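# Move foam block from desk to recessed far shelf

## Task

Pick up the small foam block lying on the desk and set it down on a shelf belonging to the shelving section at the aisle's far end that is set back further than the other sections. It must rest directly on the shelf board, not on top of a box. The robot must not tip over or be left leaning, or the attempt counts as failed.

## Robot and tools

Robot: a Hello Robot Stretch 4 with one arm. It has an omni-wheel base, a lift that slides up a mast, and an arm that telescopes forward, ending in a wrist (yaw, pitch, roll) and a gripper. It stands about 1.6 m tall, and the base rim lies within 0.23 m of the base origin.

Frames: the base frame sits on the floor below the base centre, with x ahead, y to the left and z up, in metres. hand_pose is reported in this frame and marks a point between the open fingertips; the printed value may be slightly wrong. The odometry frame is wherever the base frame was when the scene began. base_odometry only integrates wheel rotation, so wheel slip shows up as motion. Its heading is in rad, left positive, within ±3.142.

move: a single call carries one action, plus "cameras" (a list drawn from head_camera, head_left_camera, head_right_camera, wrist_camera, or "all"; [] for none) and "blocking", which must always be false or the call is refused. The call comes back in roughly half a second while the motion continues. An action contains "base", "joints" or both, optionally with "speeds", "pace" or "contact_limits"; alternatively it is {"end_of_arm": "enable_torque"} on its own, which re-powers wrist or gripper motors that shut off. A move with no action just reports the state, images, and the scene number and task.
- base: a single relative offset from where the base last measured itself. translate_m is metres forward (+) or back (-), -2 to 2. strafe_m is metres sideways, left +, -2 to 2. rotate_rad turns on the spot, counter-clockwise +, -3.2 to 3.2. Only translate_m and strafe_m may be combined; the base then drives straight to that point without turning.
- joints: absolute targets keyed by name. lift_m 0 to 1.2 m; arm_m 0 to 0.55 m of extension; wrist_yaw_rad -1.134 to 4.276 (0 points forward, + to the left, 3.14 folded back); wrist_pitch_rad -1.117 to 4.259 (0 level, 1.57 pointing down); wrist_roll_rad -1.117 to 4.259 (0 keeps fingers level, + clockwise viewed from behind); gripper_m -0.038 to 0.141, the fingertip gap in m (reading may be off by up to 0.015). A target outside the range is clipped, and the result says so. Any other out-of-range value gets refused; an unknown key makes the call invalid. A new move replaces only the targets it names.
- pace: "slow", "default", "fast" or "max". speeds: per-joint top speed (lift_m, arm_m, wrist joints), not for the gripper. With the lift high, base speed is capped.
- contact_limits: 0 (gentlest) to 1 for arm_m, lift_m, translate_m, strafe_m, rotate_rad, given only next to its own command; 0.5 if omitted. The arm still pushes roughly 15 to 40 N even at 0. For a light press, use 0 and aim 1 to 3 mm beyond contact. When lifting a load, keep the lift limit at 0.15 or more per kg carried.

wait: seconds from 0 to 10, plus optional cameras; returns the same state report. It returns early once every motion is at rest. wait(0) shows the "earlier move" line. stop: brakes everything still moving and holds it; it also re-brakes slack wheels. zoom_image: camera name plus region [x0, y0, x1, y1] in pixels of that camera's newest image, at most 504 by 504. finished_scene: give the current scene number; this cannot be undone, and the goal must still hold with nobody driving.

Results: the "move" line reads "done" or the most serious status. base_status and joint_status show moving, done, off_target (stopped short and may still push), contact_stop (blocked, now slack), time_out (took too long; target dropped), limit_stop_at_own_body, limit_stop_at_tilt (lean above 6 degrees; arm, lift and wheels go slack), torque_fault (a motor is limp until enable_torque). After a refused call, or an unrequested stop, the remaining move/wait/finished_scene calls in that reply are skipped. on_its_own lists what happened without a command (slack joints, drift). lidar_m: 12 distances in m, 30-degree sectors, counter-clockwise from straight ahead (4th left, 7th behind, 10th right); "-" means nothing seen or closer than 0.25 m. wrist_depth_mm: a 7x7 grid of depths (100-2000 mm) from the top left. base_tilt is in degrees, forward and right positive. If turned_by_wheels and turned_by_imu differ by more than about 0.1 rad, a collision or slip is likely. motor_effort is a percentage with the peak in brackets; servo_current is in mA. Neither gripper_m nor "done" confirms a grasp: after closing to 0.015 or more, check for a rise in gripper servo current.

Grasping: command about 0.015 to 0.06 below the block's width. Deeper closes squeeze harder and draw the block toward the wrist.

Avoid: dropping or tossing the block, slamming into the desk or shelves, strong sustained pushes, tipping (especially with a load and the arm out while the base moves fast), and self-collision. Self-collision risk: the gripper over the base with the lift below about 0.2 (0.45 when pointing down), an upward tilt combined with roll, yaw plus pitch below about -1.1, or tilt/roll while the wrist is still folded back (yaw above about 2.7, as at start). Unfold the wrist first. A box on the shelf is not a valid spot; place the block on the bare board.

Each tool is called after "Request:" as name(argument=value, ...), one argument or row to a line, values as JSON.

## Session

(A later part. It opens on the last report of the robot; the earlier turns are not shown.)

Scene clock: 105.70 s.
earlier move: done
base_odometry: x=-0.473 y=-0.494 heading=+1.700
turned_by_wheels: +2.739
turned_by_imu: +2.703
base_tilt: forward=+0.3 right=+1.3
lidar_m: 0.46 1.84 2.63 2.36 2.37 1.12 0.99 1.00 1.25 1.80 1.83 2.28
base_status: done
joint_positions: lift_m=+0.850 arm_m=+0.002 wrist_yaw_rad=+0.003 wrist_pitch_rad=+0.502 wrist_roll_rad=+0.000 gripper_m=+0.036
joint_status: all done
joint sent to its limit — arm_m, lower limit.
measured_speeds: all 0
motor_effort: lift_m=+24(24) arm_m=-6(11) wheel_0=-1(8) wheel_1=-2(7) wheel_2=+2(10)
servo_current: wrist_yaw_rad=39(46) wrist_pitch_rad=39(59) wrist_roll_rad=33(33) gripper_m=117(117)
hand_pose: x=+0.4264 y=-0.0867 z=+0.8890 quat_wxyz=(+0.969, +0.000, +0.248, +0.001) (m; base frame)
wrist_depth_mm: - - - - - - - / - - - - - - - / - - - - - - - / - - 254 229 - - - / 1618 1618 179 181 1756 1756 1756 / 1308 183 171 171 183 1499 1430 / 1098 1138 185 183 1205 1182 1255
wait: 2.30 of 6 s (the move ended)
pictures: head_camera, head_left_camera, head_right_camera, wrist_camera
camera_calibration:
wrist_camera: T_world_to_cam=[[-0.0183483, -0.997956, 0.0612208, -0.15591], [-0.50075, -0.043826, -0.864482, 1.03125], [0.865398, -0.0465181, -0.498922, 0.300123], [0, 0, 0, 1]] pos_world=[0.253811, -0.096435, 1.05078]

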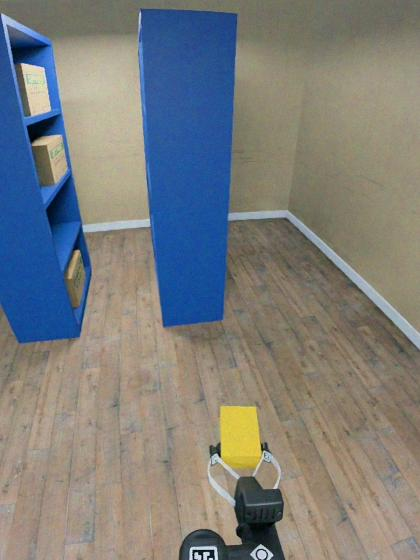

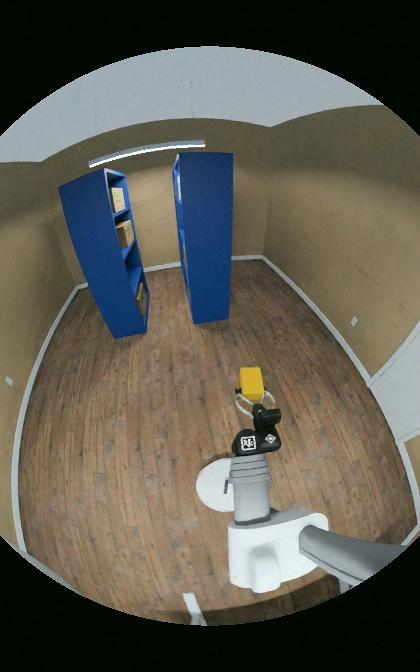

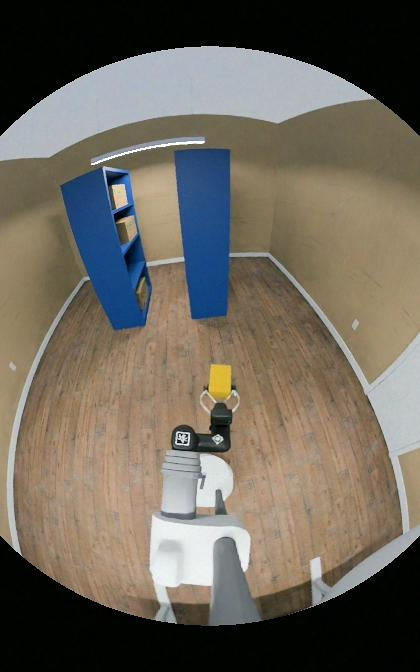

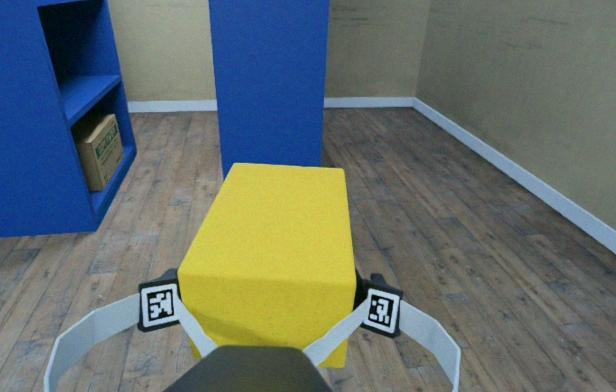

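Request:
move(
  base={"rotate_rad": 0.153},
  blocking=false,
)

Request:
wait(
  seconds=2,
  cameras=[],
)

Request:
move(
  base={"translate_m": 0.5, "strafe_m": 0.33},
  joints={"wrist_yaw_rad": 1.57},
  blocking=false,
)

Request:
wait(
  seconds=6,
  cameras=["all"],
)

Scene clock: 124.47 s.
move: moving
base_odometry: x=-0.473 y=-0.494 heading=+1.851
turned_by_wheels: +0.151
turned_by_imu: +0.148
base_tilt: forward=+0.2 right=+1.5
lidar_m: 0.45 1.81 2.48 2.36 2.47 1.07 0.99 1.04 1.94 1.82 1.91 2.54
base_status: rotate_rad moving
joint_positions: lift_m=+0.850 arm_m=+0.002 wrist_yaw_rad=+0.003 wrist_pitch_rad=+0.502 wrist_roll_rad=+0.000 gripper_m=+0.036
joint_status: not commanded
measured_speeds: translate_m=+0.001 strafe_m=+0.000 rotate_rad=+0.115 lift_m=+0.000 arm_m=+0.000 wrist_yaw_rad=+0.000 wrist_pitch_rad=+0.000 wrist_roll_rad=+0.000
motor_effort: lift_m=+24(24) arm_m=-6(6) wheel_0=-1(7) wheel_1=-2(7) wheel_2=+1(6)
servo_current: wrist_yaw_rad=46(46) wrist_pitch_rad=39(59) wrist_roll_rad=33(33) gripper_m=98(111)
hand_pose: x=+0.4264 y=-0.0867 z=+0.8890 quat_wxyz=(+0.969, +0.000, +0.248, +0.001) (m; base frame)
wrist_depth_mm: - - - - - - - / - - - - - - - / - - - - - - - / - 1983 254 231 - - - / 1618 1661 179 181 1708 1756 1756 / 1308 183 171 171 183 1464 1430 / 1138 1160 185 183 1205 1160 1229
camera_calibration:
wrist_camera: T_world_to_cam=[[-0.0183483, -0.997956, 0.0612208, -0.15591], [-0.50075, -0.043826, -0.864482, 1.03125], [0.865398, -0.0465181, -0.498922, 0.300123], [0, 0, 0, 1]] pos_world=[0.253811, -0.096435, 1.05078]

Scene clock: 124.80 s.
earlier move: done
base_odometry: x=-0.473 y=-0.494 heading=+1.853
turned_by_wheels: +0.002
turned_by_imu: +0.002
base_tilt: forward=+0.2 right=+1.4
lidar_m: 0.45 1.83 2.48 2.37 2.44 1.05 0.98 1.05 1.93 1.82 1.91 2.57
base_status: done
joint_positions: lift_m=+0.850 arm_m=+0.002 wrist_yaw_rad=+0.003 wrist_pitch_rad=+0.502 wrist_roll_rad=+0.000 gripper_m=+0.036
joint_status: not commanded
measured_speeds: all 0
motor_effort: lift_m=+24(24) arm_m=-6(6) wheel_0=-3(7) wheel_1=-2(7) wheel_2=+0(6)
servo_current: wrist_yaw_rad=39(46) wrist_pitch_rad=26(59) wrist_roll_rad=26(33) gripper_m=104(111)
hand_pose: x=+0.4264 y=-0.0867 z=+0.8890 quat_wxyz=(+0.969, +0.000, +0.248, +0.001) (m; base frame)
wrist_depth_mm: - - - - - - - / - - - - - - - / - - - - - - - / - - 254 230 - - - / 1618 1618 178 181 1756 1808 1756 / 1336 182 171 171 183 1464 1430 / 1118 1160 185 182 1182 1160 1229
wait: 0.33 of 2 s (the move ended)
pictures: none
No camera images: "cameras" was empty.

Scene clock: 125.30 s.
move: moving
base_odometry: x=-0.500 y=-0.471 heading=+1.852
turned_by_wheels: +0.000
turned_by_imu: +0.000
base_tilt: forward=+0.3 right=+1.5
lidar_m: 0.46 0.51 2.48 2.33 2.45 1.09 1.04 1.05 1.97 1.84 1.93 2.60
base_status: translate_m moving; strafe_m moving
joint_positions: lift_m=+0.850 arm_m=+0.002 wrist_yaw_rad=+0.599 wrist_pitch_rad=+0.502 wrist_roll_rad=+0.000 gripper_m=+0.036
joint_status: wrist_yaw_rad moving
measured_speeds: translate_m=+0.116 strafe_m=+0.076 rotate_rad=+0.001 lift_m=+0.000 arm_m=+0.000 wrist_yaw_rad=+1.801 wrist_pitch_rad=+0.000 wrist_roll_rad=+0.000
motor_effort: lift_m=+24(24) arm_m=-6(6) wheel_0=-4(5) wheel_1=+9(10) wheel_2=-9(9)
servo_current: wrist_yaw_rad=91(124) wrist_pitch_rad=39(46) wrist_roll_rad=33(33) gripper_m=98(111)
hand_pose: x=+0.4314 y=+0.0704 z=+0.8890 quat_wxyz=(+0.925, -0.073, +0.237, +0.286) (m; base frame)
wrist_depth_mm: - - - - - - - / - - - - - - - / - - - - - - - / 1983 - 254 230 - - - / 1618 1661 179 181 1708 1661 - / 1336 182 170 171 183 1464 1430 / 1098 1160 185 182 1182 1182 1255
camera_calibration:
wrist_camera: T_world_to_cam=[[0.54539, -0.835947, 0.0611713, -0.253533], [-0.389698, -0.317507, -0.86448, 1.012], [0.742082, 0.44764, -0.498932, 0.321529], [0, 0, 0, 1]] pos_world=[0.294046, -0.0345547, 1.05078]

Scene clock: 128.17 s.
earlier move: done
base_odometry: x=-0.929 y=-0.106 heading=+1.852
turned_by_wheels: +0.000
turned_by_imu: +0.000
base_tilt: forward=+0.3 right=+1.5
lidar_m: 1.28 1.30 0.36 2.04 2.12 2.47 1.49 1.57 2.23 2.13 2.22 1.31
base_status: done
joint_positions: lift_m=+0.850 arm_m=+0.002 wrist_yaw_rad=+1.567 wrist_pitch_rad=+0.502 wrist_roll_rad=+0.000 gripper_m=+0.036
joint_status: all done
measured_speeds: all 0
motor_effort: lift_m=+24(24) arm_m=-6(6) wheel_0=-2(6) wheel_1=-2(10) wheel_2=-1(9)
servo_current: wrist_yaw_rad=33(124) wrist_pitch_rad=33(52) wrist_roll_rad=33(39) gripper_m=104(117)
hand_pose: x=+0.2618 y=+0.2524 z=+0.8890 quat_wxyz=(+0.686, -0.175, +0.176, +0.683) (m; base frame)
wrist_depth_mm: - - - - - - - / - - - - - - - / - - - - - - - / - - 254 229 - - - / 1576 1661 179 181 1708 1708 1756 / 1336 182 171 171 183 1464 1464 / 1118 1160 185 182 1182 1160 1229
wait: 2.87 of 6 s (the move ended)
pictures: head_camera, head_left_camera, head_right_camera, wrist_camera
camera_calibration:
wrist_camera: T_world_to_cam=[[0.997801, -0.0255026, 0.0611776, -0.331979], [0.0401955, -0.501081, -0.864466, 0.937442], [0.052701, 0.865024, -0.498954, 0.441089], [0, 0, 0, 1]] pos_world=[0.270322, 0.0797159, 1.05078]

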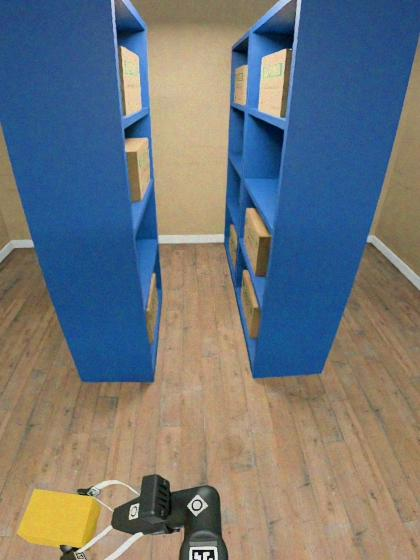

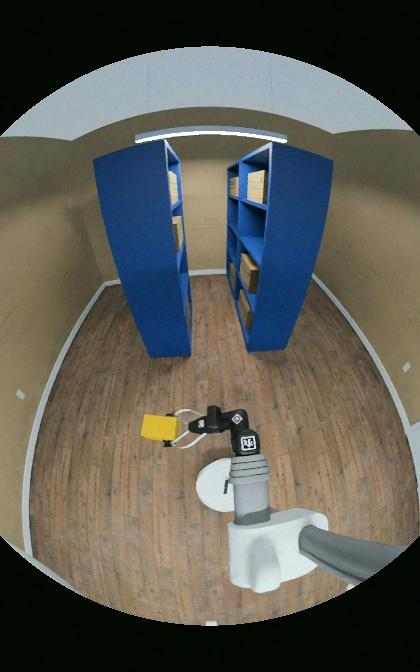

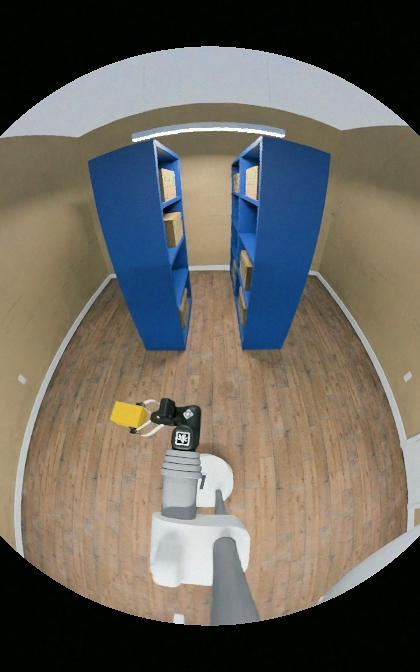

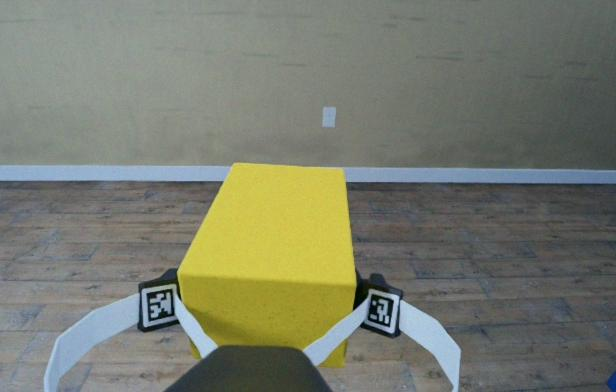

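Request:
zoom_image(
  camera="head_camera",
  region=[110, 0, 310, 380],
)

Request:
zoom_image(
  camera="head_left_camera",
  region=[150, 130, 290, 360],
)

Scaled by 1.326 from the camera's 420x560 image, which has a finer 1200x1600 frame.

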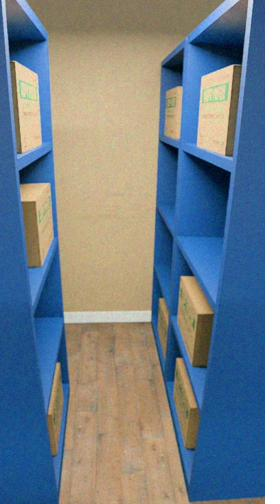

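Scaled by 2.191 from the camera's 420x672 image, which has a finer 600x960 frame.

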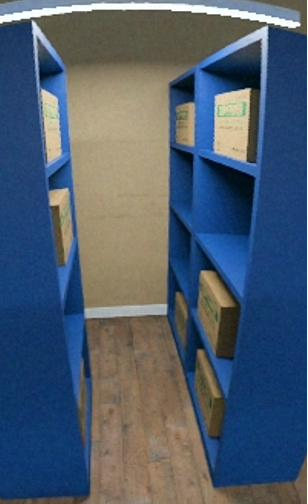

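Request:
move(
  base={"translate_m": 1.0, "strafe_m": -0.02},
  joints={"wrist_yaw_rad": 0},
  blocking=false,
)

Request:
wait(
  seconds=8,
  cameras=["head_camera","head_left_camera"],
)

Scene clock: 164.63 s.
move: moving
base_odometry: x=-0.937 y=-0.074 heading=+1.852
turned_by_wheels: +0.000
turned_by_imu: -0.001
base_tilt: forward=+0.3 right=+1.3
lidar_m: 1.24 0.42 2.13 2.04 2.12 2.48 1.52 1.57 2.26 2.14 2.22 1.28
base_status: translate_m moving; strafe_m moving
joint_positions: lift_m=+0.850 arm_m=+0.002 wrist_yaw_rad=+0.970 wrist_pitch_rad=+0.502 wrist_roll_rad=+0.000 gripper_m=+0.036
joint_status: wrist_yaw_rad moving
measured_speeds: translate_m=+0.125 strafe_m=-0.001 rotate_rad=-0.004 lift_m=+0.000 arm_m=+0.000 wrist_yaw_rad=-1.809 wrist_pitch_rad=+0.000 wrist_roll_rad=+0.000
motor_effort: lift_m=+24(24) arm_m=-6(6) wheel_0=+8(8) wheel_1=+7(7) wheel_2=-8(10)
servo_current: wrist_yaw_rad=104(111) wrist_pitch_rad=20(59) wrist_roll_rad=26(26) gripper_m=98(111)
hand_pose: x=+0.3883 y=+0.1591 z=+0.8890 quat_wxyz=(+0.857, -0.116, +0.220, +0.452) (m; base frame)
wrist_depth_mm: - - - - - - - / - - - - - 1118 - / - - - - - - - / 1863 - 254 229 - - - / 1618 1618 178 181 1756 - 1229 / 1336 183 171 171 183 - 1308 / 1118 1160 185 183 1205 1182 1255
camera_calibration:
wrist_camera: T_world_to_cam=[[0.811189, -0.581579, 0.0611472, -0.299569], [-0.248228, -0.43712, -0.86447, 0.987452], [0.529486, 0.68607, -0.498951, 0.35843], [0, 0, 0, 1]] pos_world=[0.298337, 0.0115047, 1.05078]

Scene clock: 168.97 s.
earlier move: done
base_odometry: x=-1.187 y=+0.860 heading=+1.852
turned_by_wheels: +0.000
turned_by_imu: -0.002
base_tilt: forward=+0.4 right=+1.4
lidar_m: 0.43 0.38 0.39 2.10 2.18 2.88 3.33 2.64 2.23 2.09 0.40 0.41
base_status: done
joint_positions: lift_m=+0.850 arm_m=+0.002 wrist_yaw_rad=+0.003 wrist_pitch_rad=+0.502 wrist_roll_rad=+0.000 gripper_m=+0.036
joint_status: all done
measured_speeds: all 0
motor_effort: lift_m=+24(24) arm_m=-6(6) wheel_0=+1(8) wheel_1=+1(8) wheel_2=+0(11)
servo_current: wrist_yaw_rad=33(111) wrist_pitch_rad=33(65) wrist_roll_rad=33(33) gripper_m=111(117)
hand_pose: x=+0.4264 y=-0.0865 z=+0.8890 quat_wxyz=(+0.969, +0.000, +0.248, +0.002) (m; base frame)
wrist_depth_mm: 574 - - 1756 831 - - / - - - - - - - / - - - - 798 691 661 / - - 254 229 741 512 517 / - - 179 181 661 512 508 / - 183 171 171 184 559 564 / 137 976 185 183 809 - -
wait: 4.33 of 8 s (the move ended)
pictures: head_camera, head_left_camera

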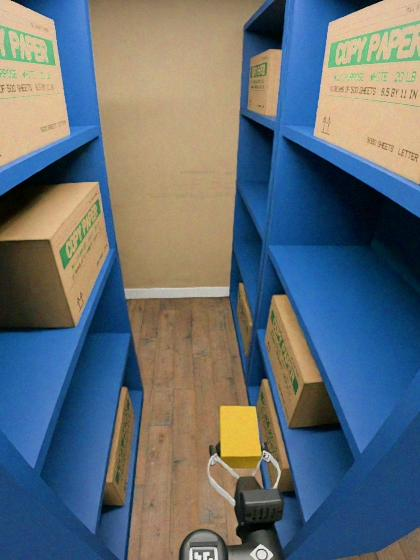

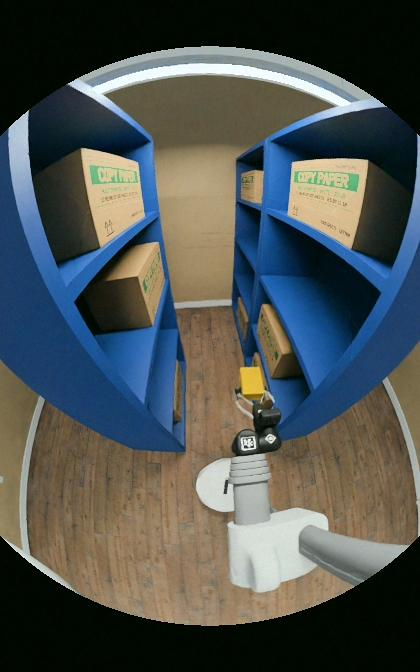

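Request:
move(
  base={"rotate_rad": 0.02},
  blocking=false,
)

Request:
wait(
  seconds=1,
  cameras=[],
)

Request:
move(
  base={"translate_m": 0.8},
  contact_limits={"translate_m": 0.2},
  blocking=false,
)

Request:
wait(
  seconds=6,
  cameras=["all"],
)

Scene clock: 178.03 s.
move: done
base_odometry: x=-1.187 y=+0.860 heading=+1.873
turned_by_wheels: +0.020
turned_by_imu: +0.019
base_tilt: forward=+0.3 right=+1.3
lidar_m: 0.45 0.42 0.38 2.09 2.20 3.01 3.35 2.64 2.21 2.11 0.40 0.42
base_status: done
joint_positions: lift_m=+0.850 arm_m=+0.002 wrist_yaw_rad=+0.003 wrist_pitch_rad=+0.502 wrist_roll_rad=+0.000 gripper_m=+0.036
joint_status: not commanded
measured_speeds: all 0
motor_effort: lift_m=+24(24) arm_m=-6(6) wheel_0=-3(4) wheel_1=+2(4) wheel_2=+2(4)
servo_current: wrist_yaw_rad=26(39) wrist_pitch_rad=46(52) wrist_roll_rad=33(33) gripper_m=98(104)
hand_pose: x=+0.4264 y=-0.0866 z=+0.8890 quat_wxyz=(+0.969, +0.000, +0.248, +0.002) (m; base frame)
wrist_depth_mm: 559 - - 1756 - - - / - - - - - - - / - - - - 866 691 661 / - - 254 230 768 525 517 / - - 179 180 676 512 508 / - 182 171 171 184 559 569 / 138 960 185 183 831 - -
camera_calibration:
wrist_camera: T_world_to_cam=[[-0.0179026, -0.997965, 0.061196, -0.155899], [-0.500735, -0.0440279, -0.86448, 1.03123], [0.865416, -0.0461195, -0.498928, 0.300168], [0, 0, 0, 1]] pos_world=[0.253811, -0.0963358, 1.05078]

Scene clock: 179.03 s.
base_odometry: x=-1.187 y=+0.860 heading=+1.873
turned_by_wheels: +0.000
turned_by_imu: +0.000
base_tilt: forward=+0.2 right=+1.6
lidar_m: 0.46 0.41 0.39 2.09 2.19 2.94 3.37 2.64 2.19 2.11 0.40 0.41
base_status: done
joint_positions: lift_m=+0.850 arm_m=+0.002 wrist_yaw_rad=+0.003 wrist_pitch_rad=+0.502 wrist_roll_rad=+0.000 gripper_m=+0.036
joint_status: not commanded
measured_speeds: all 0
motor_effort: lift_m=+24(24) arm_m=-6(6) wheel_0=-2(4) wheel_1=+2(4) wheel_2=+2(4)
servo_current: wrist_yaw_rad=39(39) wrist_pitch_rad=46(52) wrist_roll_rad=33(33) gripper_m=111(104)
hand_pose: x=+0.4264 y=-0.0866 z=+0.8890 quat_wxyz=(+0.969, +0.000, +0.248, +0.002) (m; base frame)
wrist_depth_mm: 559 - - 1756 831 - - / - - - - - - - / - - - - 809 699 661 / - - 254 229 759 525 512 / - - 179 181 683 512 508 / - 183 171 171 184 554 564 / 138 976 185 183 820 - -
wait: 1.00 s; at rest by 0.27 s
pictures: none
No camera images: "cameras" was empty.

Scene clock: 179.53 s.
move: moving
base_odometry: x=-1.197 y=+0.891 heading=+1.873
turned_by_wheels: +0.000
turned_by_imu: +0.000
base_tilt: forward=+0.3 right=+1.4
lidar_m: 0.46 0.42 0.36 2.09 2.21 2.97 3.38 2.72 2.18 2.11 0.39 0.42
base_status: translate_m moving
joint_positions: lift_m=+0.850 arm_m=+0.002 wrist_yaw_rad=+0.003 wrist_pitch_rad=+0.502 wrist_roll_rad=+0.000 gripper_m=+0.036
joint_status: not commanded
measured_speeds: translate_m=+0.123 strafe_m=-0.002 rotate_rad=-0.002 lift_m=+0.000 arm_m=+0.000 wrist_yaw_rad=+0.000 wrist_pitch_rad=+0.000 wrist_roll_rad=+0.000
motor_effort: lift_m=+24(24) arm_m=-6(6) wheel_0=+5(7) wheel_1=+6(7) wheel_2=-10(10)
servo_current: wrist_yaw_rad=33(46) wrist_pitch_rad=39(52) wrist_roll_rad=26(33) gripper_m=111(111)
contact_limits: translate_m 0.2
hand_pose: x=+0.4264 y=-0.0866 z=+0.8890 quat_wxyz=(+0.969, +0.000, +0.248, +0.002) (m; base frame)
wrist_depth_mm: 559 - - 1708 - - - / - - - - - - - / - - - - 798 691 668 / - - 253 229 759 525 517 / - - 179 181 683 480 473 / - 181 171 171 184 521 525 / 138 960 185 183 820 559 580
camera_calibration:
wrist_camera: T_world_to_cam=[[-0.0179026, -0.997965, 0.061196, -0.155899], [-0.500735, -0.0440279, -0.86448, 1.03123], [0.865416, -0.0461195, -0.498928, 0.300168], [0, 0, 0, 1]] pos_world=[0.253811, -0.0963358, 1.05078]

Scene clock: 183.20 s.
earlier move: done
base_odometry: x=-1.425 y=+1.624 heading=+1.873
turned_by_wheels: +0.000
turned_by_imu: -0.001
base_tilt: forward=+0.2 right=+1.4
lidar_m: 0.48 0.43 0.30 0.27 0.31 0.41 - 0.43 0.29 0.26 0.28 0.38
base_status: done
joint_positions: lift_m=+0.850 arm_m=+0.002 wrist_yaw_rad=+0.003 wrist_pitch_rad=+0.502 wrist_roll_rad=+0.000 gripper_m=+0.036
joint_status: not commanded
measured_speeds: all 0
motor_effort: lift_m=+24(24) arm_m=-6(6) wheel_0=+2(8) wheel_1=+1(7) wheel_2=+2(10)
servo_current: wrist_yaw_rad=26(52) wrist_pitch_rad=39(59) wrist_roll_rad=20(33) gripper_m=104(111)
contact_limits: translate_m 0.2
hand_pose: x=+0.4264 y=-0.0866 z=+0.8890 quat_wxyz=(+0.969, +0.000, +0.248, +0.002) (m; base frame)
wrist_depth_mm: - - - - 976 508 544 / - - - - 1078 384 314 / 1182 - - - 1182 1118 - / 1281 - 224 229 - - - / - - 178 181 - - - / 1308 182 171 171 183 - 281 / 1118 1138 185 183 809 324 291
wait: 3.67 of 6 s (the move ended)
pictures: head_camera, head_left_camera, head_right_camera, wrist_camera
camera_calibration:
wrist_camera: T_world_to_cam=[[-0.0179026, -0.997965, 0.061196, -0.155899], [-0.500735, -0.0440279, -0.86448, 1.03123], [0.865416, -0.0461195, -0.498928, 0.300168], [0, 0, 0, 1]] pos_world=[0.253811, -0.0963358, 1.05078]

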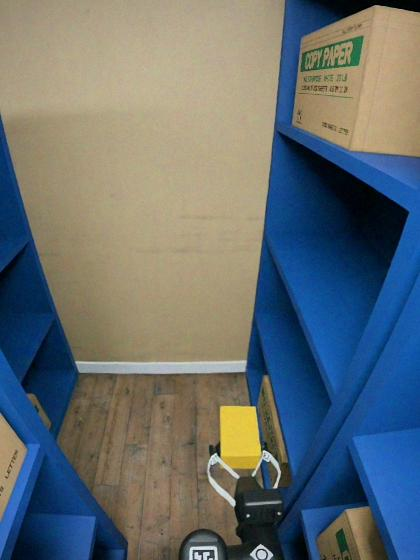

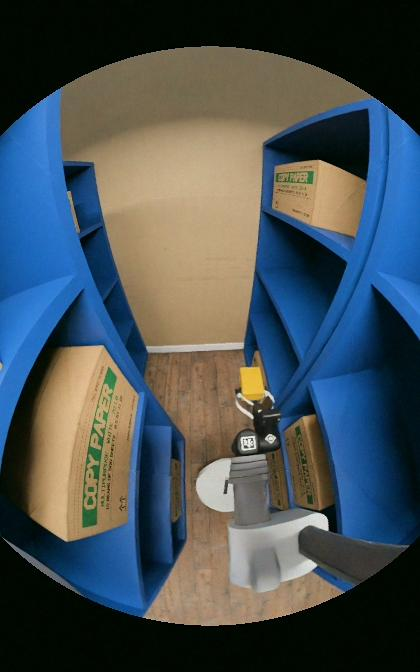

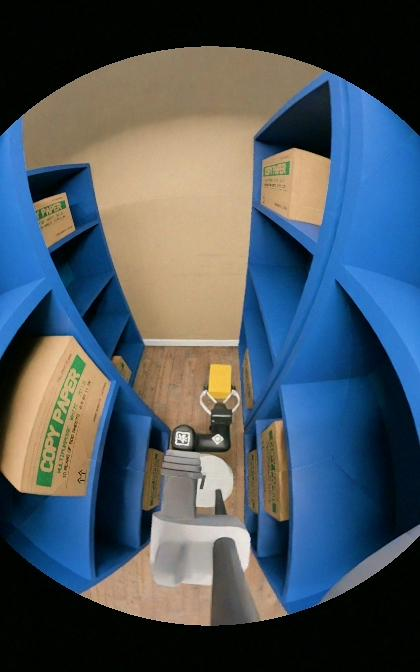

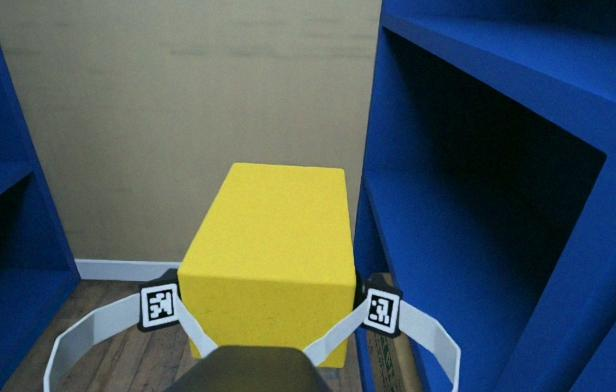

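Request:
move(
  base={"translate_m": 0.8},
  contact_limits={"translate_m": 0.2},
  blocking=false,
)

Request:
wait(
  seconds=6,
  cameras=["head_camera","head_left_camera"],
)

Scene clock: 199.17 s.
move: moving
base_odometry: x=-1.435 y=+1.655 heading=+1.873
turned_by_wheels: +0.000
turned_by_imu: -0.001
base_tilt: forward=+0.3 right=+1.4
lidar_m: 0.47 0.44 0.30 0.27 0.30 0.44 3.87 0.39 0.28 0.25 0.29 0.40
base_status: translate_m moving
joint_positions: lift_m=+0.850 arm_m=+0.002 wrist_yaw_rad=+0.003 wrist_pitch_rad=+0.502 wrist_roll_rad=+0.000 gripper_m=+0.036
joint_status: not commanded
measured_speeds: translate_m=+0.123 strafe_m=+0.000 rotate_rad=+0.001 lift_m=+0.000 arm_m=+0.000 wrist_yaw_rad=+0.000 wrist_pitch_rad=+0.000 wrist_roll_rad=+0.000
motor_effort: lift_m=+24(24) arm_m=-6(6) wheel_0=+7(7) wheel_1=+7(7) wheel_2=-10(10)
servo_current: wrist_yaw_rad=39(39) wrist_pitch_rad=46(59) wrist_roll_rad=26(33) gripper_m=104(111)
contact_limits: translate_m 0.2
hand_pose: x=+0.4264 y=-0.0866 z=+0.8890 quat_wxyz=(+0.969, +0.000, +0.248, +0.002) (m; base frame)
wrist_depth_mm: - - - - 931 504 549 / - - - - 1060 370 310 / - - - - 1160 1078 - / - - 224 229 - - - / 1336 - 177 181 - - - / 1308 182 171 171 183 - 262 / 1118 1160 185 183 788 - 272
camera_calibration:
wrist_camera: T_world_to_cam=[[-0.0179892, -0.997961, 0.0612455, -0.155929], [-0.500739, -0.0440273, -0.864478, 1.03123], [0.865412, -0.0462193, -0.498926, 0.300157], [0, 0, 0, 1]] pos_world=[0.253811, -0.0963356, 1.05078]

Scene clock: 202.83 s.
earlier move: done
base_odometry: x=-1.663 y=+2.388 heading=+1.873
turned_by_wheels: +0.000
turned_by_imu: -0.001
base_tilt: forward=+0.4 right=+1.5
lidar_m: 0.46 0.55 0.78 0.76 0.56 0.47 1.21 0.38 0.27 0.25 0.26 0.39
base_status: done
joint_positions: lift_m=+0.850 arm_m=+0.002 wrist_yaw_rad=+0.003 wrist_pitch_rad=+0.502 wrist_roll_rad=+0.000 gripper_m=+0.036
joint_status: not commanded
measured_speeds: all 0
motor_effort: lift_m=+24(24) arm_m=-6(6) wheel_0=+1(7) wheel_1=+2(7) wheel_2=+1(11)
servo_current: wrist_yaw_rad=26(46) wrist_pitch_rad=46(59) wrist_roll_rad=33(39) gripper_m=98(111)
contact_limits: translate_m 0.2
hand_pose: x=+0.4264 y=-0.0866 z=+0.8890 quat_wxyz=(+0.969, +0.000, +0.248, +0.002) (m; base frame)
wrist_depth_mm: 285 285 285 286 286 285 281 / 304 306 306 306 307 306 285 / 330 332 332 332 334 332 285 / 362 362 254 230 362 355 303 / 394 397 178 181 399 377 334 / 439 182 171 171 183 389 373 / 137 - 150 183 - 418 418
wait: 3.67 of 6 s (the move ended)
pictures: head_camera, head_left_camera

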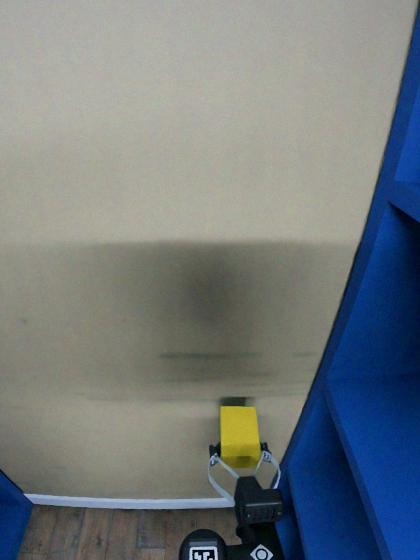

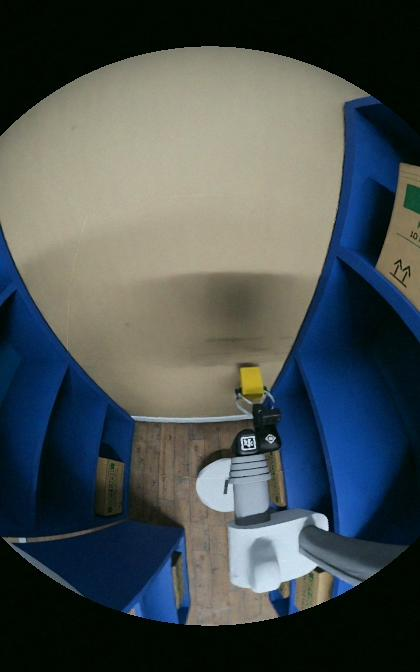

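Request:
move(
  base={"translate_m": -0.06, "strafe_m": 0.06},
  blocking=false,
)

Request:
wait(
  seconds=3,
  cameras=[],
)

Request:
move(
  base={"rotate_rad": 1.57},
  contact_limits={"rotate_rad": 0.2},
  pace="slow",
  blocking=false,
)

Request:
wait(
  seconds=6,
  cameras=["all"],
)

Scene clock: 209.40 s.
move: moving
base_odometry: x=-1.679 y=+2.358 heading=+1.873
turned_by_wheels: +0.000
turned_by_imu: +0.000
base_tilt: forward=+0.4 right=+1.4
lidar_m: 0.45 0.57 0.77 0.71 0.53 0.43 1.17 0.43 0.31 0.27 0.29 0.42
base_status: translate_m moving; strafe_m moving
joint_positions: lift_m=+0.850 arm_m=+0.002 wrist_yaw_rad=+0.003 wrist_pitch_rad=+0.502 wrist_roll_rad=+0.000 gripper_m=+0.036
joint_status: not commanded
measured_speeds: translate_m=-0.092 strafe_m=+0.089 rotate_rad=+0.003 lift_m=+0.000 arm_m=+0.000 wrist_yaw_rad=+0.000 wrist_pitch_rad=+0.000 wrist_roll_rad=+0.000
motor_effort: lift_m=+24(24) arm_m=-6(6) wheel_0=-9(11) wheel_1=+4(6) wheel_2=+8(8)
servo_current: wrist_yaw_rad=39(39) wrist_pitch_rad=39(46) wrist_roll_rad=26(33) gripper_m=98(111)
hand_pose: x=+0.4264 y=-0.0866 z=+0.8890 quat_wxyz=(+0.969, +0.000, +0.248, +0.002) (m; base frame)
wrist_depth_mm: 300 301 303 301 303 303 301 / 325 325 325 327 325 325 314 / 351 353 351 353 355 353 314 / 379 384 253 229 387 377 330 / 418 421 179 181 421 407 357 / 455 182 171 171 183 415 397 / - - - 182 - 445 449
camera_calibration:
wrist_camera: T_world_to_cam=[[-0.0179892, -0.997961, 0.0612455, -0.155929], [-0.500739, -0.0440273, -0.864478, 1.03123], [0.865412, -0.0462193, -0.498926, 0.300157], [0, 0, 0, 1]] pos_world=[0.253811, -0.0963356, 1.05078]

Scene clock: 210.33 s.
earlier move: done
base_odometry: x=-1.703 y=+2.313 heading=+1.873
turned_by_wheels: +0.000
turned_by_imu: +0.000
base_tilt: forward=+0.4 right=+1.2
lidar_m: 0.46 0.61 0.70 0.70 0.46 0.39 1.00 0.49 0.33 0.32 0.34 0.46
base_status: done
joint_positions: lift_m=+0.850 arm_m=+0.002 wrist_yaw_rad=+0.003 wrist_pitch_rad=+0.502 wrist_roll_rad=+0.000 gripper_m=+0.036
joint_status: not commanded
measured_speeds: all 0
motor_effort: lift_m=+24(24) arm_m=-6(6) wheel_0=-1(11) wheel_1=+2(6) wheel_2=+0(8)
servo_current: wrist_yaw_rad=39(46) wrist_pitch_rad=39(52) wrist_roll_rad=26(39) gripper_m=104(111)
hand_pose: x=+0.4264 y=-0.0866 z=+0.8890 quat_wxyz=(+0.969, +0.000, +0.248, +0.002) (m; base frame)
wrist_depth_mm: 338 340 340 340 340 342 340 / 362 364 366 366 366 366 362 / 392 392 394 397 397 399 353 / 430 433 253 229 430 424 377 / 459 462 179 181 462 455 410 / - 176 171 171 183 469 459 / - - - 183 - 512 517
wait: 0.93 of 3 s (the move ended)
pictures: none
No camera images: "cameras" was empty.

Scene clock: 210.83 s.
move: moving
base_odometry: x=-1.703 y=+2.313 heading=+2.003
turned_by_wheels: +0.130
turned_by_imu: +0.128
base_tilt: forward=+0.5 right=+1.2
lidar_m: 0.46 0.65 0.67 0.68 0.39 0.38 0.96 0.42 0.33 0.32 0.37 0.54
base_status: rotate_rad moving
joint_positions: lift_m=+0.850 arm_m=+0.002 wrist_yaw_rad=+0.003 wrist_pitch_rad=+0.502 wrist_roll_rad=+0.000 gripper_m=+0.036
joint_status: not commanded
measured_speeds: translate_m=+0.001 strafe_m=+0.000 rotate_rad=+0.495 lift_m=+0.000 arm_m=+0.000 wrist_yaw_rad=+0.000 wrist_pitch_rad=+0.000 wrist_roll_rad=+0.000
motor_effort: lift_m=+24(24) arm_m=-6(6) wheel_0=-6(6) wheel_1=-4(6) wheel_2=-5(7)
servo_current: wrist_yaw_rad=39(46) wrist_pitch_rad=33(52) wrist_roll_rad=20(26) gripper_m=104(111)
contact_limits: rotate_rad 0.2
hand_pose: x=+0.4264 y=-0.0866 z=+0.8890 quat_wxyz=(+0.969, +0.000, +0.248, +0.002) (m; base frame)
wrist_depth_mm: 355 349 342 332 327 322 317 / 382 375 366 362 351 345 338 / 418 407 397 389 379 373 364 / 452 442 254 230 413 402 394 / - 469 178 181 445 439 421 / - 176 171 171 184 469 427 / - - - 183 - - 455
camera_calibration:
wrist_camera: T_world_to_cam=[[-0.0180388, -0.997965, 0.0611589, -0.155826], [-0.500738, -0.0439275, -0.864483, 1.03124], [0.865411, -0.0462189, -0.498927, 0.300159], [0, 0, 0, 1]] pos_world=[0.253811, -0.0963355, 1.05078]

Scene clock: 213.20 s.
earlier move: done
base_odometry: x=-1.703 y=+2.313 heading=-2.840
turned_by_wheels: +1.440
turned_by_imu: +1.420
base_tilt: forward=+0.2 right=+1.4
lidar_m: 0.45 0.42 0.40 0.92 0.51 0.35 0.33 0.33 0.48 0.57 0.62 0.72
base_status: done
joint_positions: lift_m=+0.850 arm_m=+0.002 wrist_yaw_rad=+0.003 wrist_pitch_rad=+0.502 wrist_roll_rad=+0.000 gripper_m=+0.036
joint_status: not commanded
measured_speeds: all 0
motor_effort: lift_m=+24(24) arm_m=-6(6) wheel_0=-3(7) wheel_1=-1(7) wheel_2=-2(8)
servo_current: wrist_yaw_rad=33(46) wrist_pitch_rad=46(59) wrist_roll_rad=26(33) gripper_m=98(111)
contact_limits: rotate_rad 0.2
hand_pose: x=+0.4264 y=-0.0866 z=+0.8890 quat_wxyz=(+0.969, +0.000, +0.248, +0.002) (m; base frame)
wrist_depth_mm: 430 430 436 436 439 442 - / 500 - - - - 455 455 / 500 - - - - - - / 530 - 226 229 - - - / - 768 178 181 - 809 - / - 181 171 172 183 723 683 / - 778 185 183 - - -
wait: 2.37 of 6 s (the move ended)
pictures: head_camera, head_left_camera, head_right_camera, wrist_camera
camera_calibration:
wrist_camera: T_world_to_cam=[[-0.0180388, -0.997965, 0.0611589, -0.155826], [-0.500738, -0.0439275, -0.864483, 1.03124], [0.865411, -0.0462189, -0.498927, 0.300159], [0, 0, 0, 1]] pos_world=[0.253811, -0.0963355, 1.05078]

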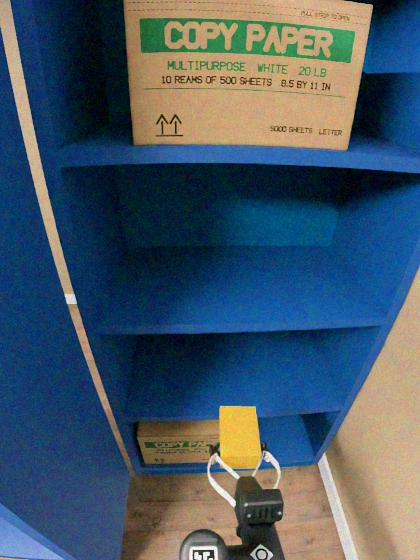

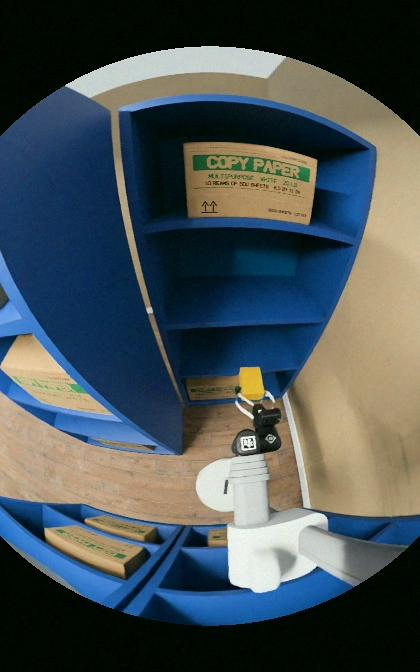

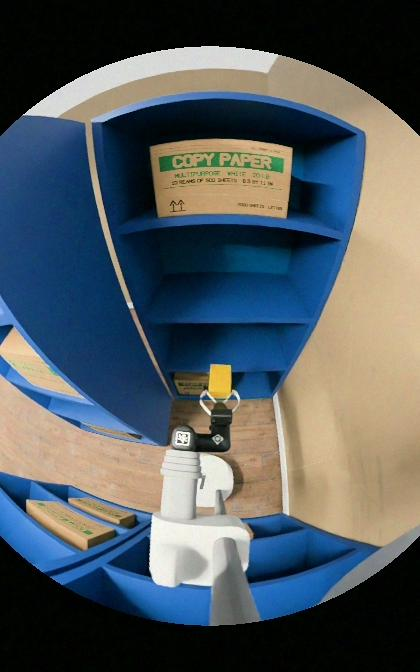

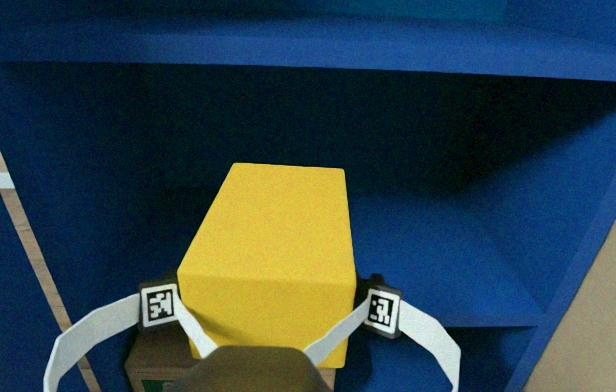

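Request:
move(
  joints={"lift_m": 1.08},
  blocking=false,
)

Request:
wait(
  seconds=3,
  cameras=["all"],
)

Scene clock: 225.63 s.
move: moving
base_odometry: x=-1.703 y=+2.313 heading=-2.840
turned_by_wheels: +0.000
turned_by_imu: -0.001
base_tilt: forward=+0.3 right=+1.3
lidar_m: 0.45 0.44 0.39 0.91 0.49 0.35 0.34 0.36 0.48 0.57 0.60 0.72
base_status: not commanded
joint_positions: lift_m=+0.889 arm_m=+0.002 wrist_yaw_rad=+0.003 wrist_pitch_rad=+0.502 wrist_roll_rad=+0.000 gripper_m=+0.036
joint_status: lift_m moving
measured_speeds: translate_m=+0.000 strafe_m=+0.000 rotate_rad=+0.000 lift_m=+0.149 arm_m=+0.000 wrist_yaw_rad=+0.000 wrist_pitch_rad=+0.000 wrist_roll_rad=+0.000
motor_effort: lift_m=+27(27) arm_m=-6(6) wheel_0=-4(4) wheel_1=-1(1) wheel_2=-2(2)
servo_current: wrist_yaw_rad=46(46) wrist_pitch_rad=33(52) wrist_roll_rad=26(33) gripper_m=98(111)
contact_limits: rotate_rad 0.2
hand_pose: x=+0.4264 y=-0.0866 z=+0.9282 quat_wxyz=(+0.969, +0.000, +0.248, +0.002) (m; base frame)
wrist_depth_mm: 492 - - - - - - / 452 452 455 459 459 462 - / 504 - - - - - - / 530 - 226 230 - - - / - - 177 181 - 854 - / - 182 171 171 184 750 683 / - 820 185 182 - - -
camera_calibration:
wrist_camera: T_world_to_cam=[[-0.0180388, -0.997965, 0.0611589, -0.158223], [-0.500738, -0.0439275, -0.864483, 1.06513], [0.865411, -0.0462189, -0.498927, 0.319717], [0, 0, 0, 1]] pos_world=[0.253811, -0.0963355, 1.08998]

Scene clock: 227.17 s.
earlier move: done
base_odometry: x=-1.703 y=+2.313 heading=-2.840
turned_by_wheels: +0.000
turned_by_imu: +0.000
base_tilt: forward=+0.3 right=+1.3
lidar_m: 0.45 0.45 0.39 0.90 0.52 0.35 0.33 0.36 0.48 0.59 0.61 0.72
base_status: not commanded
joint_positions: lift_m=+1.080 arm_m=+0.002 wrist_yaw_rad=+0.003 wrist_pitch_rad=+0.502 wrist_roll_rad=+0.000 gripper_m=+0.036
joint_status: all done
measured_speeds: all 0
motor_effort: lift_m=+24(28) arm_m=-6(6) wheel_0=-4(4) wheel_1=-1(1) wheel_2=-2(2)
servo_current: wrist_yaw_rad=33(52) wrist_pitch_rad=52(59) wrist_roll_rad=33(33) gripper_m=104(111)
contact_limits: rotate_rad 0.2
hand_pose: x=+0.4264 y=-0.0866 z=+1.1190 quat_wxyz=(+0.969, +0.000, +0.248, +0.002) (m; base frame)
wrist_depth_mm: 496 - - - - 831 - / 504 - - - - 904 - / 504 - - - - - - / 530 - 225 229 - - - / - - 178 181 - - - / - 175 171 171 183 - 676 / - - - 183 - - -
wait: 1.53 of 3 s (the move ended)
pictures: head_camera, head_left_camera, head_right_camera, wrist_camera
camera_calibration:
wrist_camera: T_world_to_cam=[[-0.0180388, -0.997965, 0.0611589, -0.169892], [-0.500738, -0.0439275, -0.864483, 1.23007], [0.865411, -0.0462189, -0.498927, 0.414912], [0, 0, 0, 1]] pos_world=[0.253811, -0.0963355, 1.28078]

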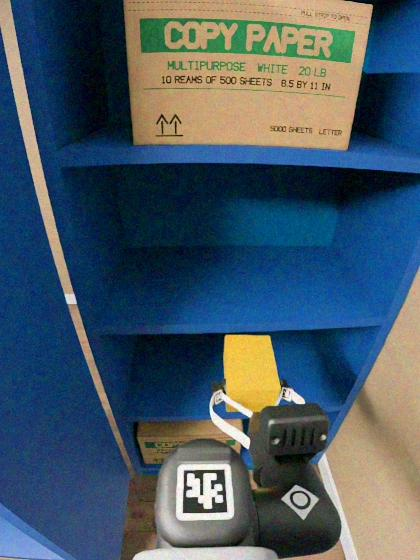

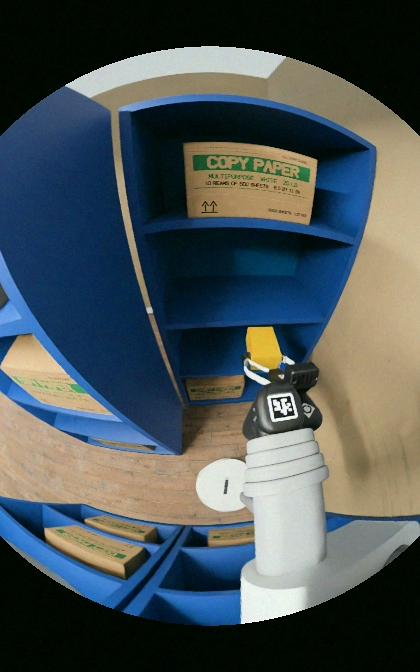

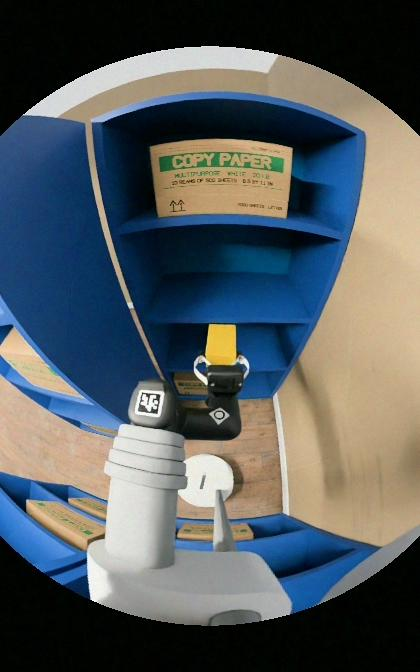

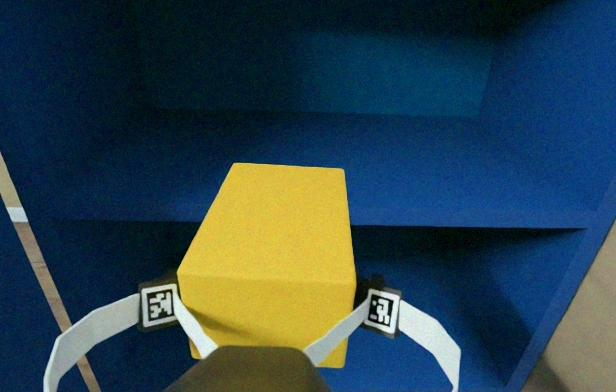

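Request:
move(
  joints={"arm_m": 0.38},
  speeds={"arm_m": 0.2},
  contact_limits={"arm_m": 0.1},
  blocking=false,
)

Request:
wait(
  seconds=4,
  cameras=[],
)

Request:
move(
  joints={"lift_m": 1.025},
  contact_limits={"lift_m": 0.1},
  pace="slow",
  blocking=false,
)

Request:
wait(
  seconds=3,
  cameras=["all"],
)

Scene clock: 236.00 s.
move: moving
base_odometry: x=-1.703 y=+2.313 heading=-2.840
turned_by_wheels: +0.000
turned_by_imu: -0.001
base_tilt: forward=+0.3 right=+1.5
lidar_m: 0.51 0.47 0.39 0.94 0.51 0.34 0.33 0.37 0.46 0.58 0.61 0.73
base_status: not commanded
joint_positions: lift_m=+1.080 arm_m=+0.054 wrist_yaw_rad=+0.003 wrist_pitch_rad=+0.502 wrist_roll_rad=+0.000 gripper_m=+0.036
joint_status: arm_m moving
measured_speeds: translate_m=+0.000 strafe_m=+0.000 rotate_rad=+0.000 lift_m=+0.000 arm_m=+0.198 wrist_yaw_rad=+0.000 wrist_pitch_rad=+0.000 wrist_roll_rad=+0.000
motor_effort: lift_m=+24(24) arm_m=+9(9) wheel_0=-3(4) wheel_1=-1(1) wheel_2=-2(2)
servo_current: wrist_yaw_rad=39(39) wrist_pitch_rad=39(46) wrist_roll_rad=26(33) gripper_m=104(117)
contact_limits: arm_m 0.1; rotate_rad 0.2
hand_pose: x=+0.4784 y=-0.0866 z=+1.1190 quat_wxyz=(+0.969, +0.000, +0.248, +0.002) (m; base frame)
wrist_depth_mm: - 778 788 788 - 798 - / 512 - - - - 854 - / 517 - - - - - - / - - 225 230 - - - / - - 178 181 - - - / - 176 171 171 183 - - / - - - 182 - - -
camera_calibration:
wrist_camera: T_world_to_cam=[[-0.0180388, -0.997965, 0.0611589, -0.168954], [-0.500738, -0.0439275, -0.864483, 1.25611], [0.865411, -0.0462189, -0.498927, 0.369911], [0, 0, 0, 1]] pos_world=[0.305811, -0.0963355, 1.28078]

Scene clock: 238.17 s.
earlier move: done
base_odometry: x=-1.703 y=+2.313 heading=-2.840
turned_by_wheels: +0.000
turned_by_imu: +0.000
base_tilt: forward=+0.4 right=+1.6
lidar_m: 0.66 0.46 0.39 0.91 0.51 0.36 0.33 0.37 0.44 0.58 0.62 0.70
base_status: not commanded
joint_positions: lift_m=+1.080 arm_m=+0.380 wrist_yaw_rad=+0.003 wrist_pitch_rad=+0.502 wrist_roll_rad=+0.000 gripper_m=+0.036
joint_status: all done
measured_speeds: all 0
motor_effort: lift_m=+24(24) arm_m=+6(9) wheel_0=-3(4) wheel_1=-1(1) wheel_2=-2(2)
servo_current: wrist_yaw_rad=39(46) wrist_pitch_rad=52(52) wrist_roll_rad=26(39) gripper_m=104(117)
contact_limits: arm_m 0.1; rotate_rad 0.2
hand_pose: x=+0.8037 y=-0.0866 z=+1.1190 quat_wxyz=(+0.969, +0.000, +0.248, +0.002) (m; base frame)
wrist_depth_mm: 492 492 492 496 500 500 508 / 525 530 530 530 539 539 539 / 559 574 580 580 585 585 585 / 517 - 228 229 - 621 615 / 430 439 178 181 439 445 445 / 359 183 171 171 184 382 382 / 300 312 185 182 320 312 334
wait: 2.17 of 4 s (the move ended)
pictures: none
No camera images: "cameras" was empty.

Scene clock: 238.67 s.
move: moving
base_odometry: x=-1.703 y=+2.313 heading=-2.840
turned_by_wheels: +0.000
turned_by_imu: +0.000
base_tilt: forward=+0.3 right=+1.4
lidar_m: 0.69 0.46 0.39 0.91 0.52 0.36 0.33 0.36 0.48 0.57 0.60 0.73
base_status: not commanded
joint_positions: lift_m=+1.054 arm_m=+0.380 wrist_yaw_rad=+0.003 wrist_pitch_rad=+0.502 wrist_roll_rad=+0.000 gripper_m=+0.036
joint_status: lift_m moving
measured_speeds: translate_m=+0.000 strafe_m=+0.000 rotate_rad=+0.000 lift_m=-0.099 arm_m=+0.000 wrist_yaw_rad=+0.000 wrist_pitch_rad=+0.000 wrist_roll_rad=+0.000
motor_effort: lift_m=+12(22) arm_m=+6(7) wheel_0=-4(4) wheel_1=-1(1) wheel_2=-2(2)
servo_current: wrist_yaw_rad=39(46) wrist_pitch_rad=46(46) wrist_roll_rad=26(33) gripper_m=104(111)
contact_limits: arm_m 0.1; lift_m 0.1; rotate_rad 0.2
hand_pose: x=+0.8037 y=-0.0866 z=+1.0937 quat_wxyz=(+0.969, +0.000, +0.248, +0.002) (m; base frame)
wrist_depth_mm: 488 492 496 496 500 500 508 / 521 535 535 535 535 544 539 / 554 574 574 580 585 585 585 / 462 - 225 229 - - - / 402 407 179 181 424 427 433 / 330 182 171 172 184 353 355 / 277 287 185 183 297 289 309
camera_calibration:
wrist_camera: T_world_to_cam=[[-0.0180388, -0.997965, 0.0611589, -0.161539], [-0.500738, -0.0439275, -0.864483, 1.39713], [0.865411, -0.0462189, -0.498927, 0.0757701], [0, 0, 0, 1]] pos_world=[0.631111, -0.0963355, 1.25548]

Scene clock: 239.50 s.
earlier move: done
base_odometry: x=-1.703 y=+2.313 heading=-2.840
turned_by_wheels: +0.000
turned_by_imu: +0.000
base_tilt: forward=+0.3 right=+1.4
lidar_m: 0.68 0.45 0.37 0.92 0.49 0.35 0.34 0.35 0.48 0.57 0.62 0.71
base_status: not commanded
joint_positions: lift_m=+1.025 arm_m=+0.380 wrist_yaw_rad=+0.003 wrist_pitch_rad=+0.502 wrist_roll_rad=+0.000 gripper_m=+0.036
joint_status: all done
measured_speeds: all 0
motor_effort: lift_m=+13(22) arm_m=+6(7) wheel_0=-3(4) wheel_1=-1(1) wheel_2=-2(2)
servo_current: wrist_yaw_rad=33(46) wrist_pitch_rad=33(46) wrist_roll_rad=33(33) gripper_m=98(111)
contact_limits: arm_m 0.1; lift_m 0.1; rotate_rad 0.2
hand_pose: x=+0.8037 y=-0.0866 z=+1.0648 quat_wxyz=(+0.969, +0.000, +0.248, +0.002) (m; base frame)
wrist_depth_mm: 488 492 492 500 500 500 504 / 517 530 530 535 535 539 544 / 554 564 574 574 574 580 585 / 421 427 238 229 445 449 455 / 351 355 179 181 373 375 379 / 290 183 171 171 185 309 309 / 242 251 185 182 260 253 271
wait: 0.83 of 3 s (the move ended)
pictures: head_camera, head_left_camera, head_right_camera, wrist_camera
camera_calibration:
wrist_camera: T_world_to_cam=[[-0.0180388, -0.997965, 0.0611589, -0.159777], [-0.500738, -0.0439275, -0.864483, 1.37223], [0.865411, -0.0462189, -0.498927, 0.061401], [0, 0, 0, 1]] pos_world=[0.631111, -0.0963355, 1.22668]

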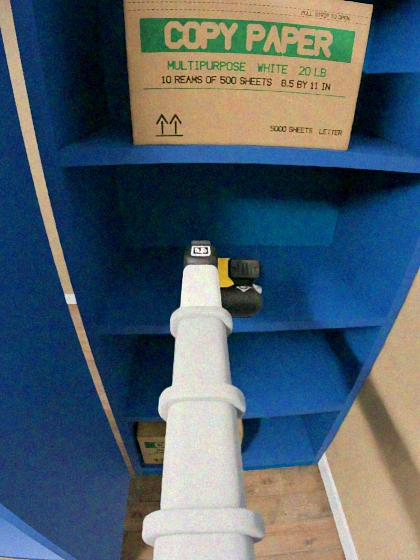

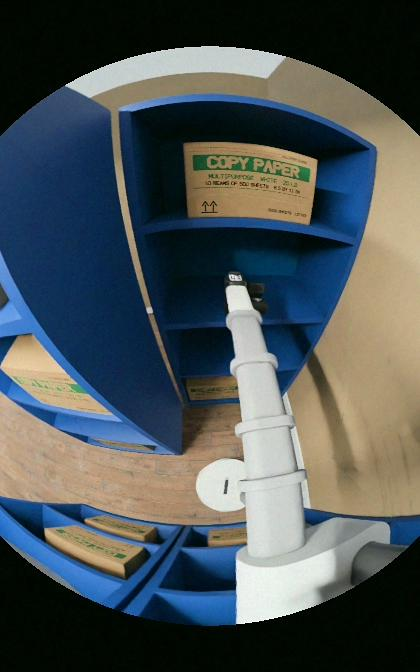

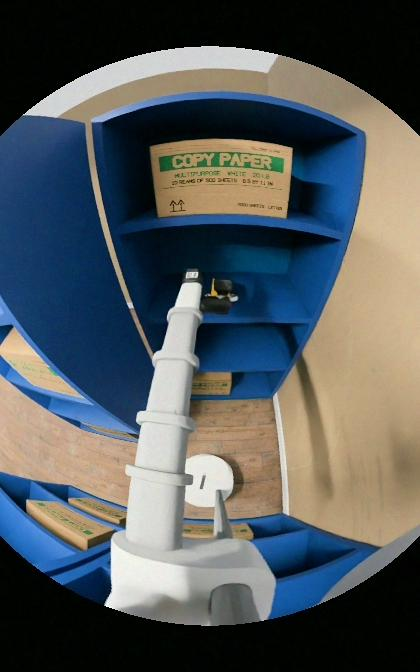

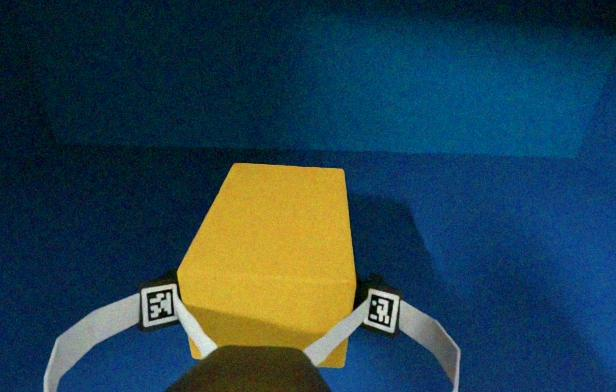

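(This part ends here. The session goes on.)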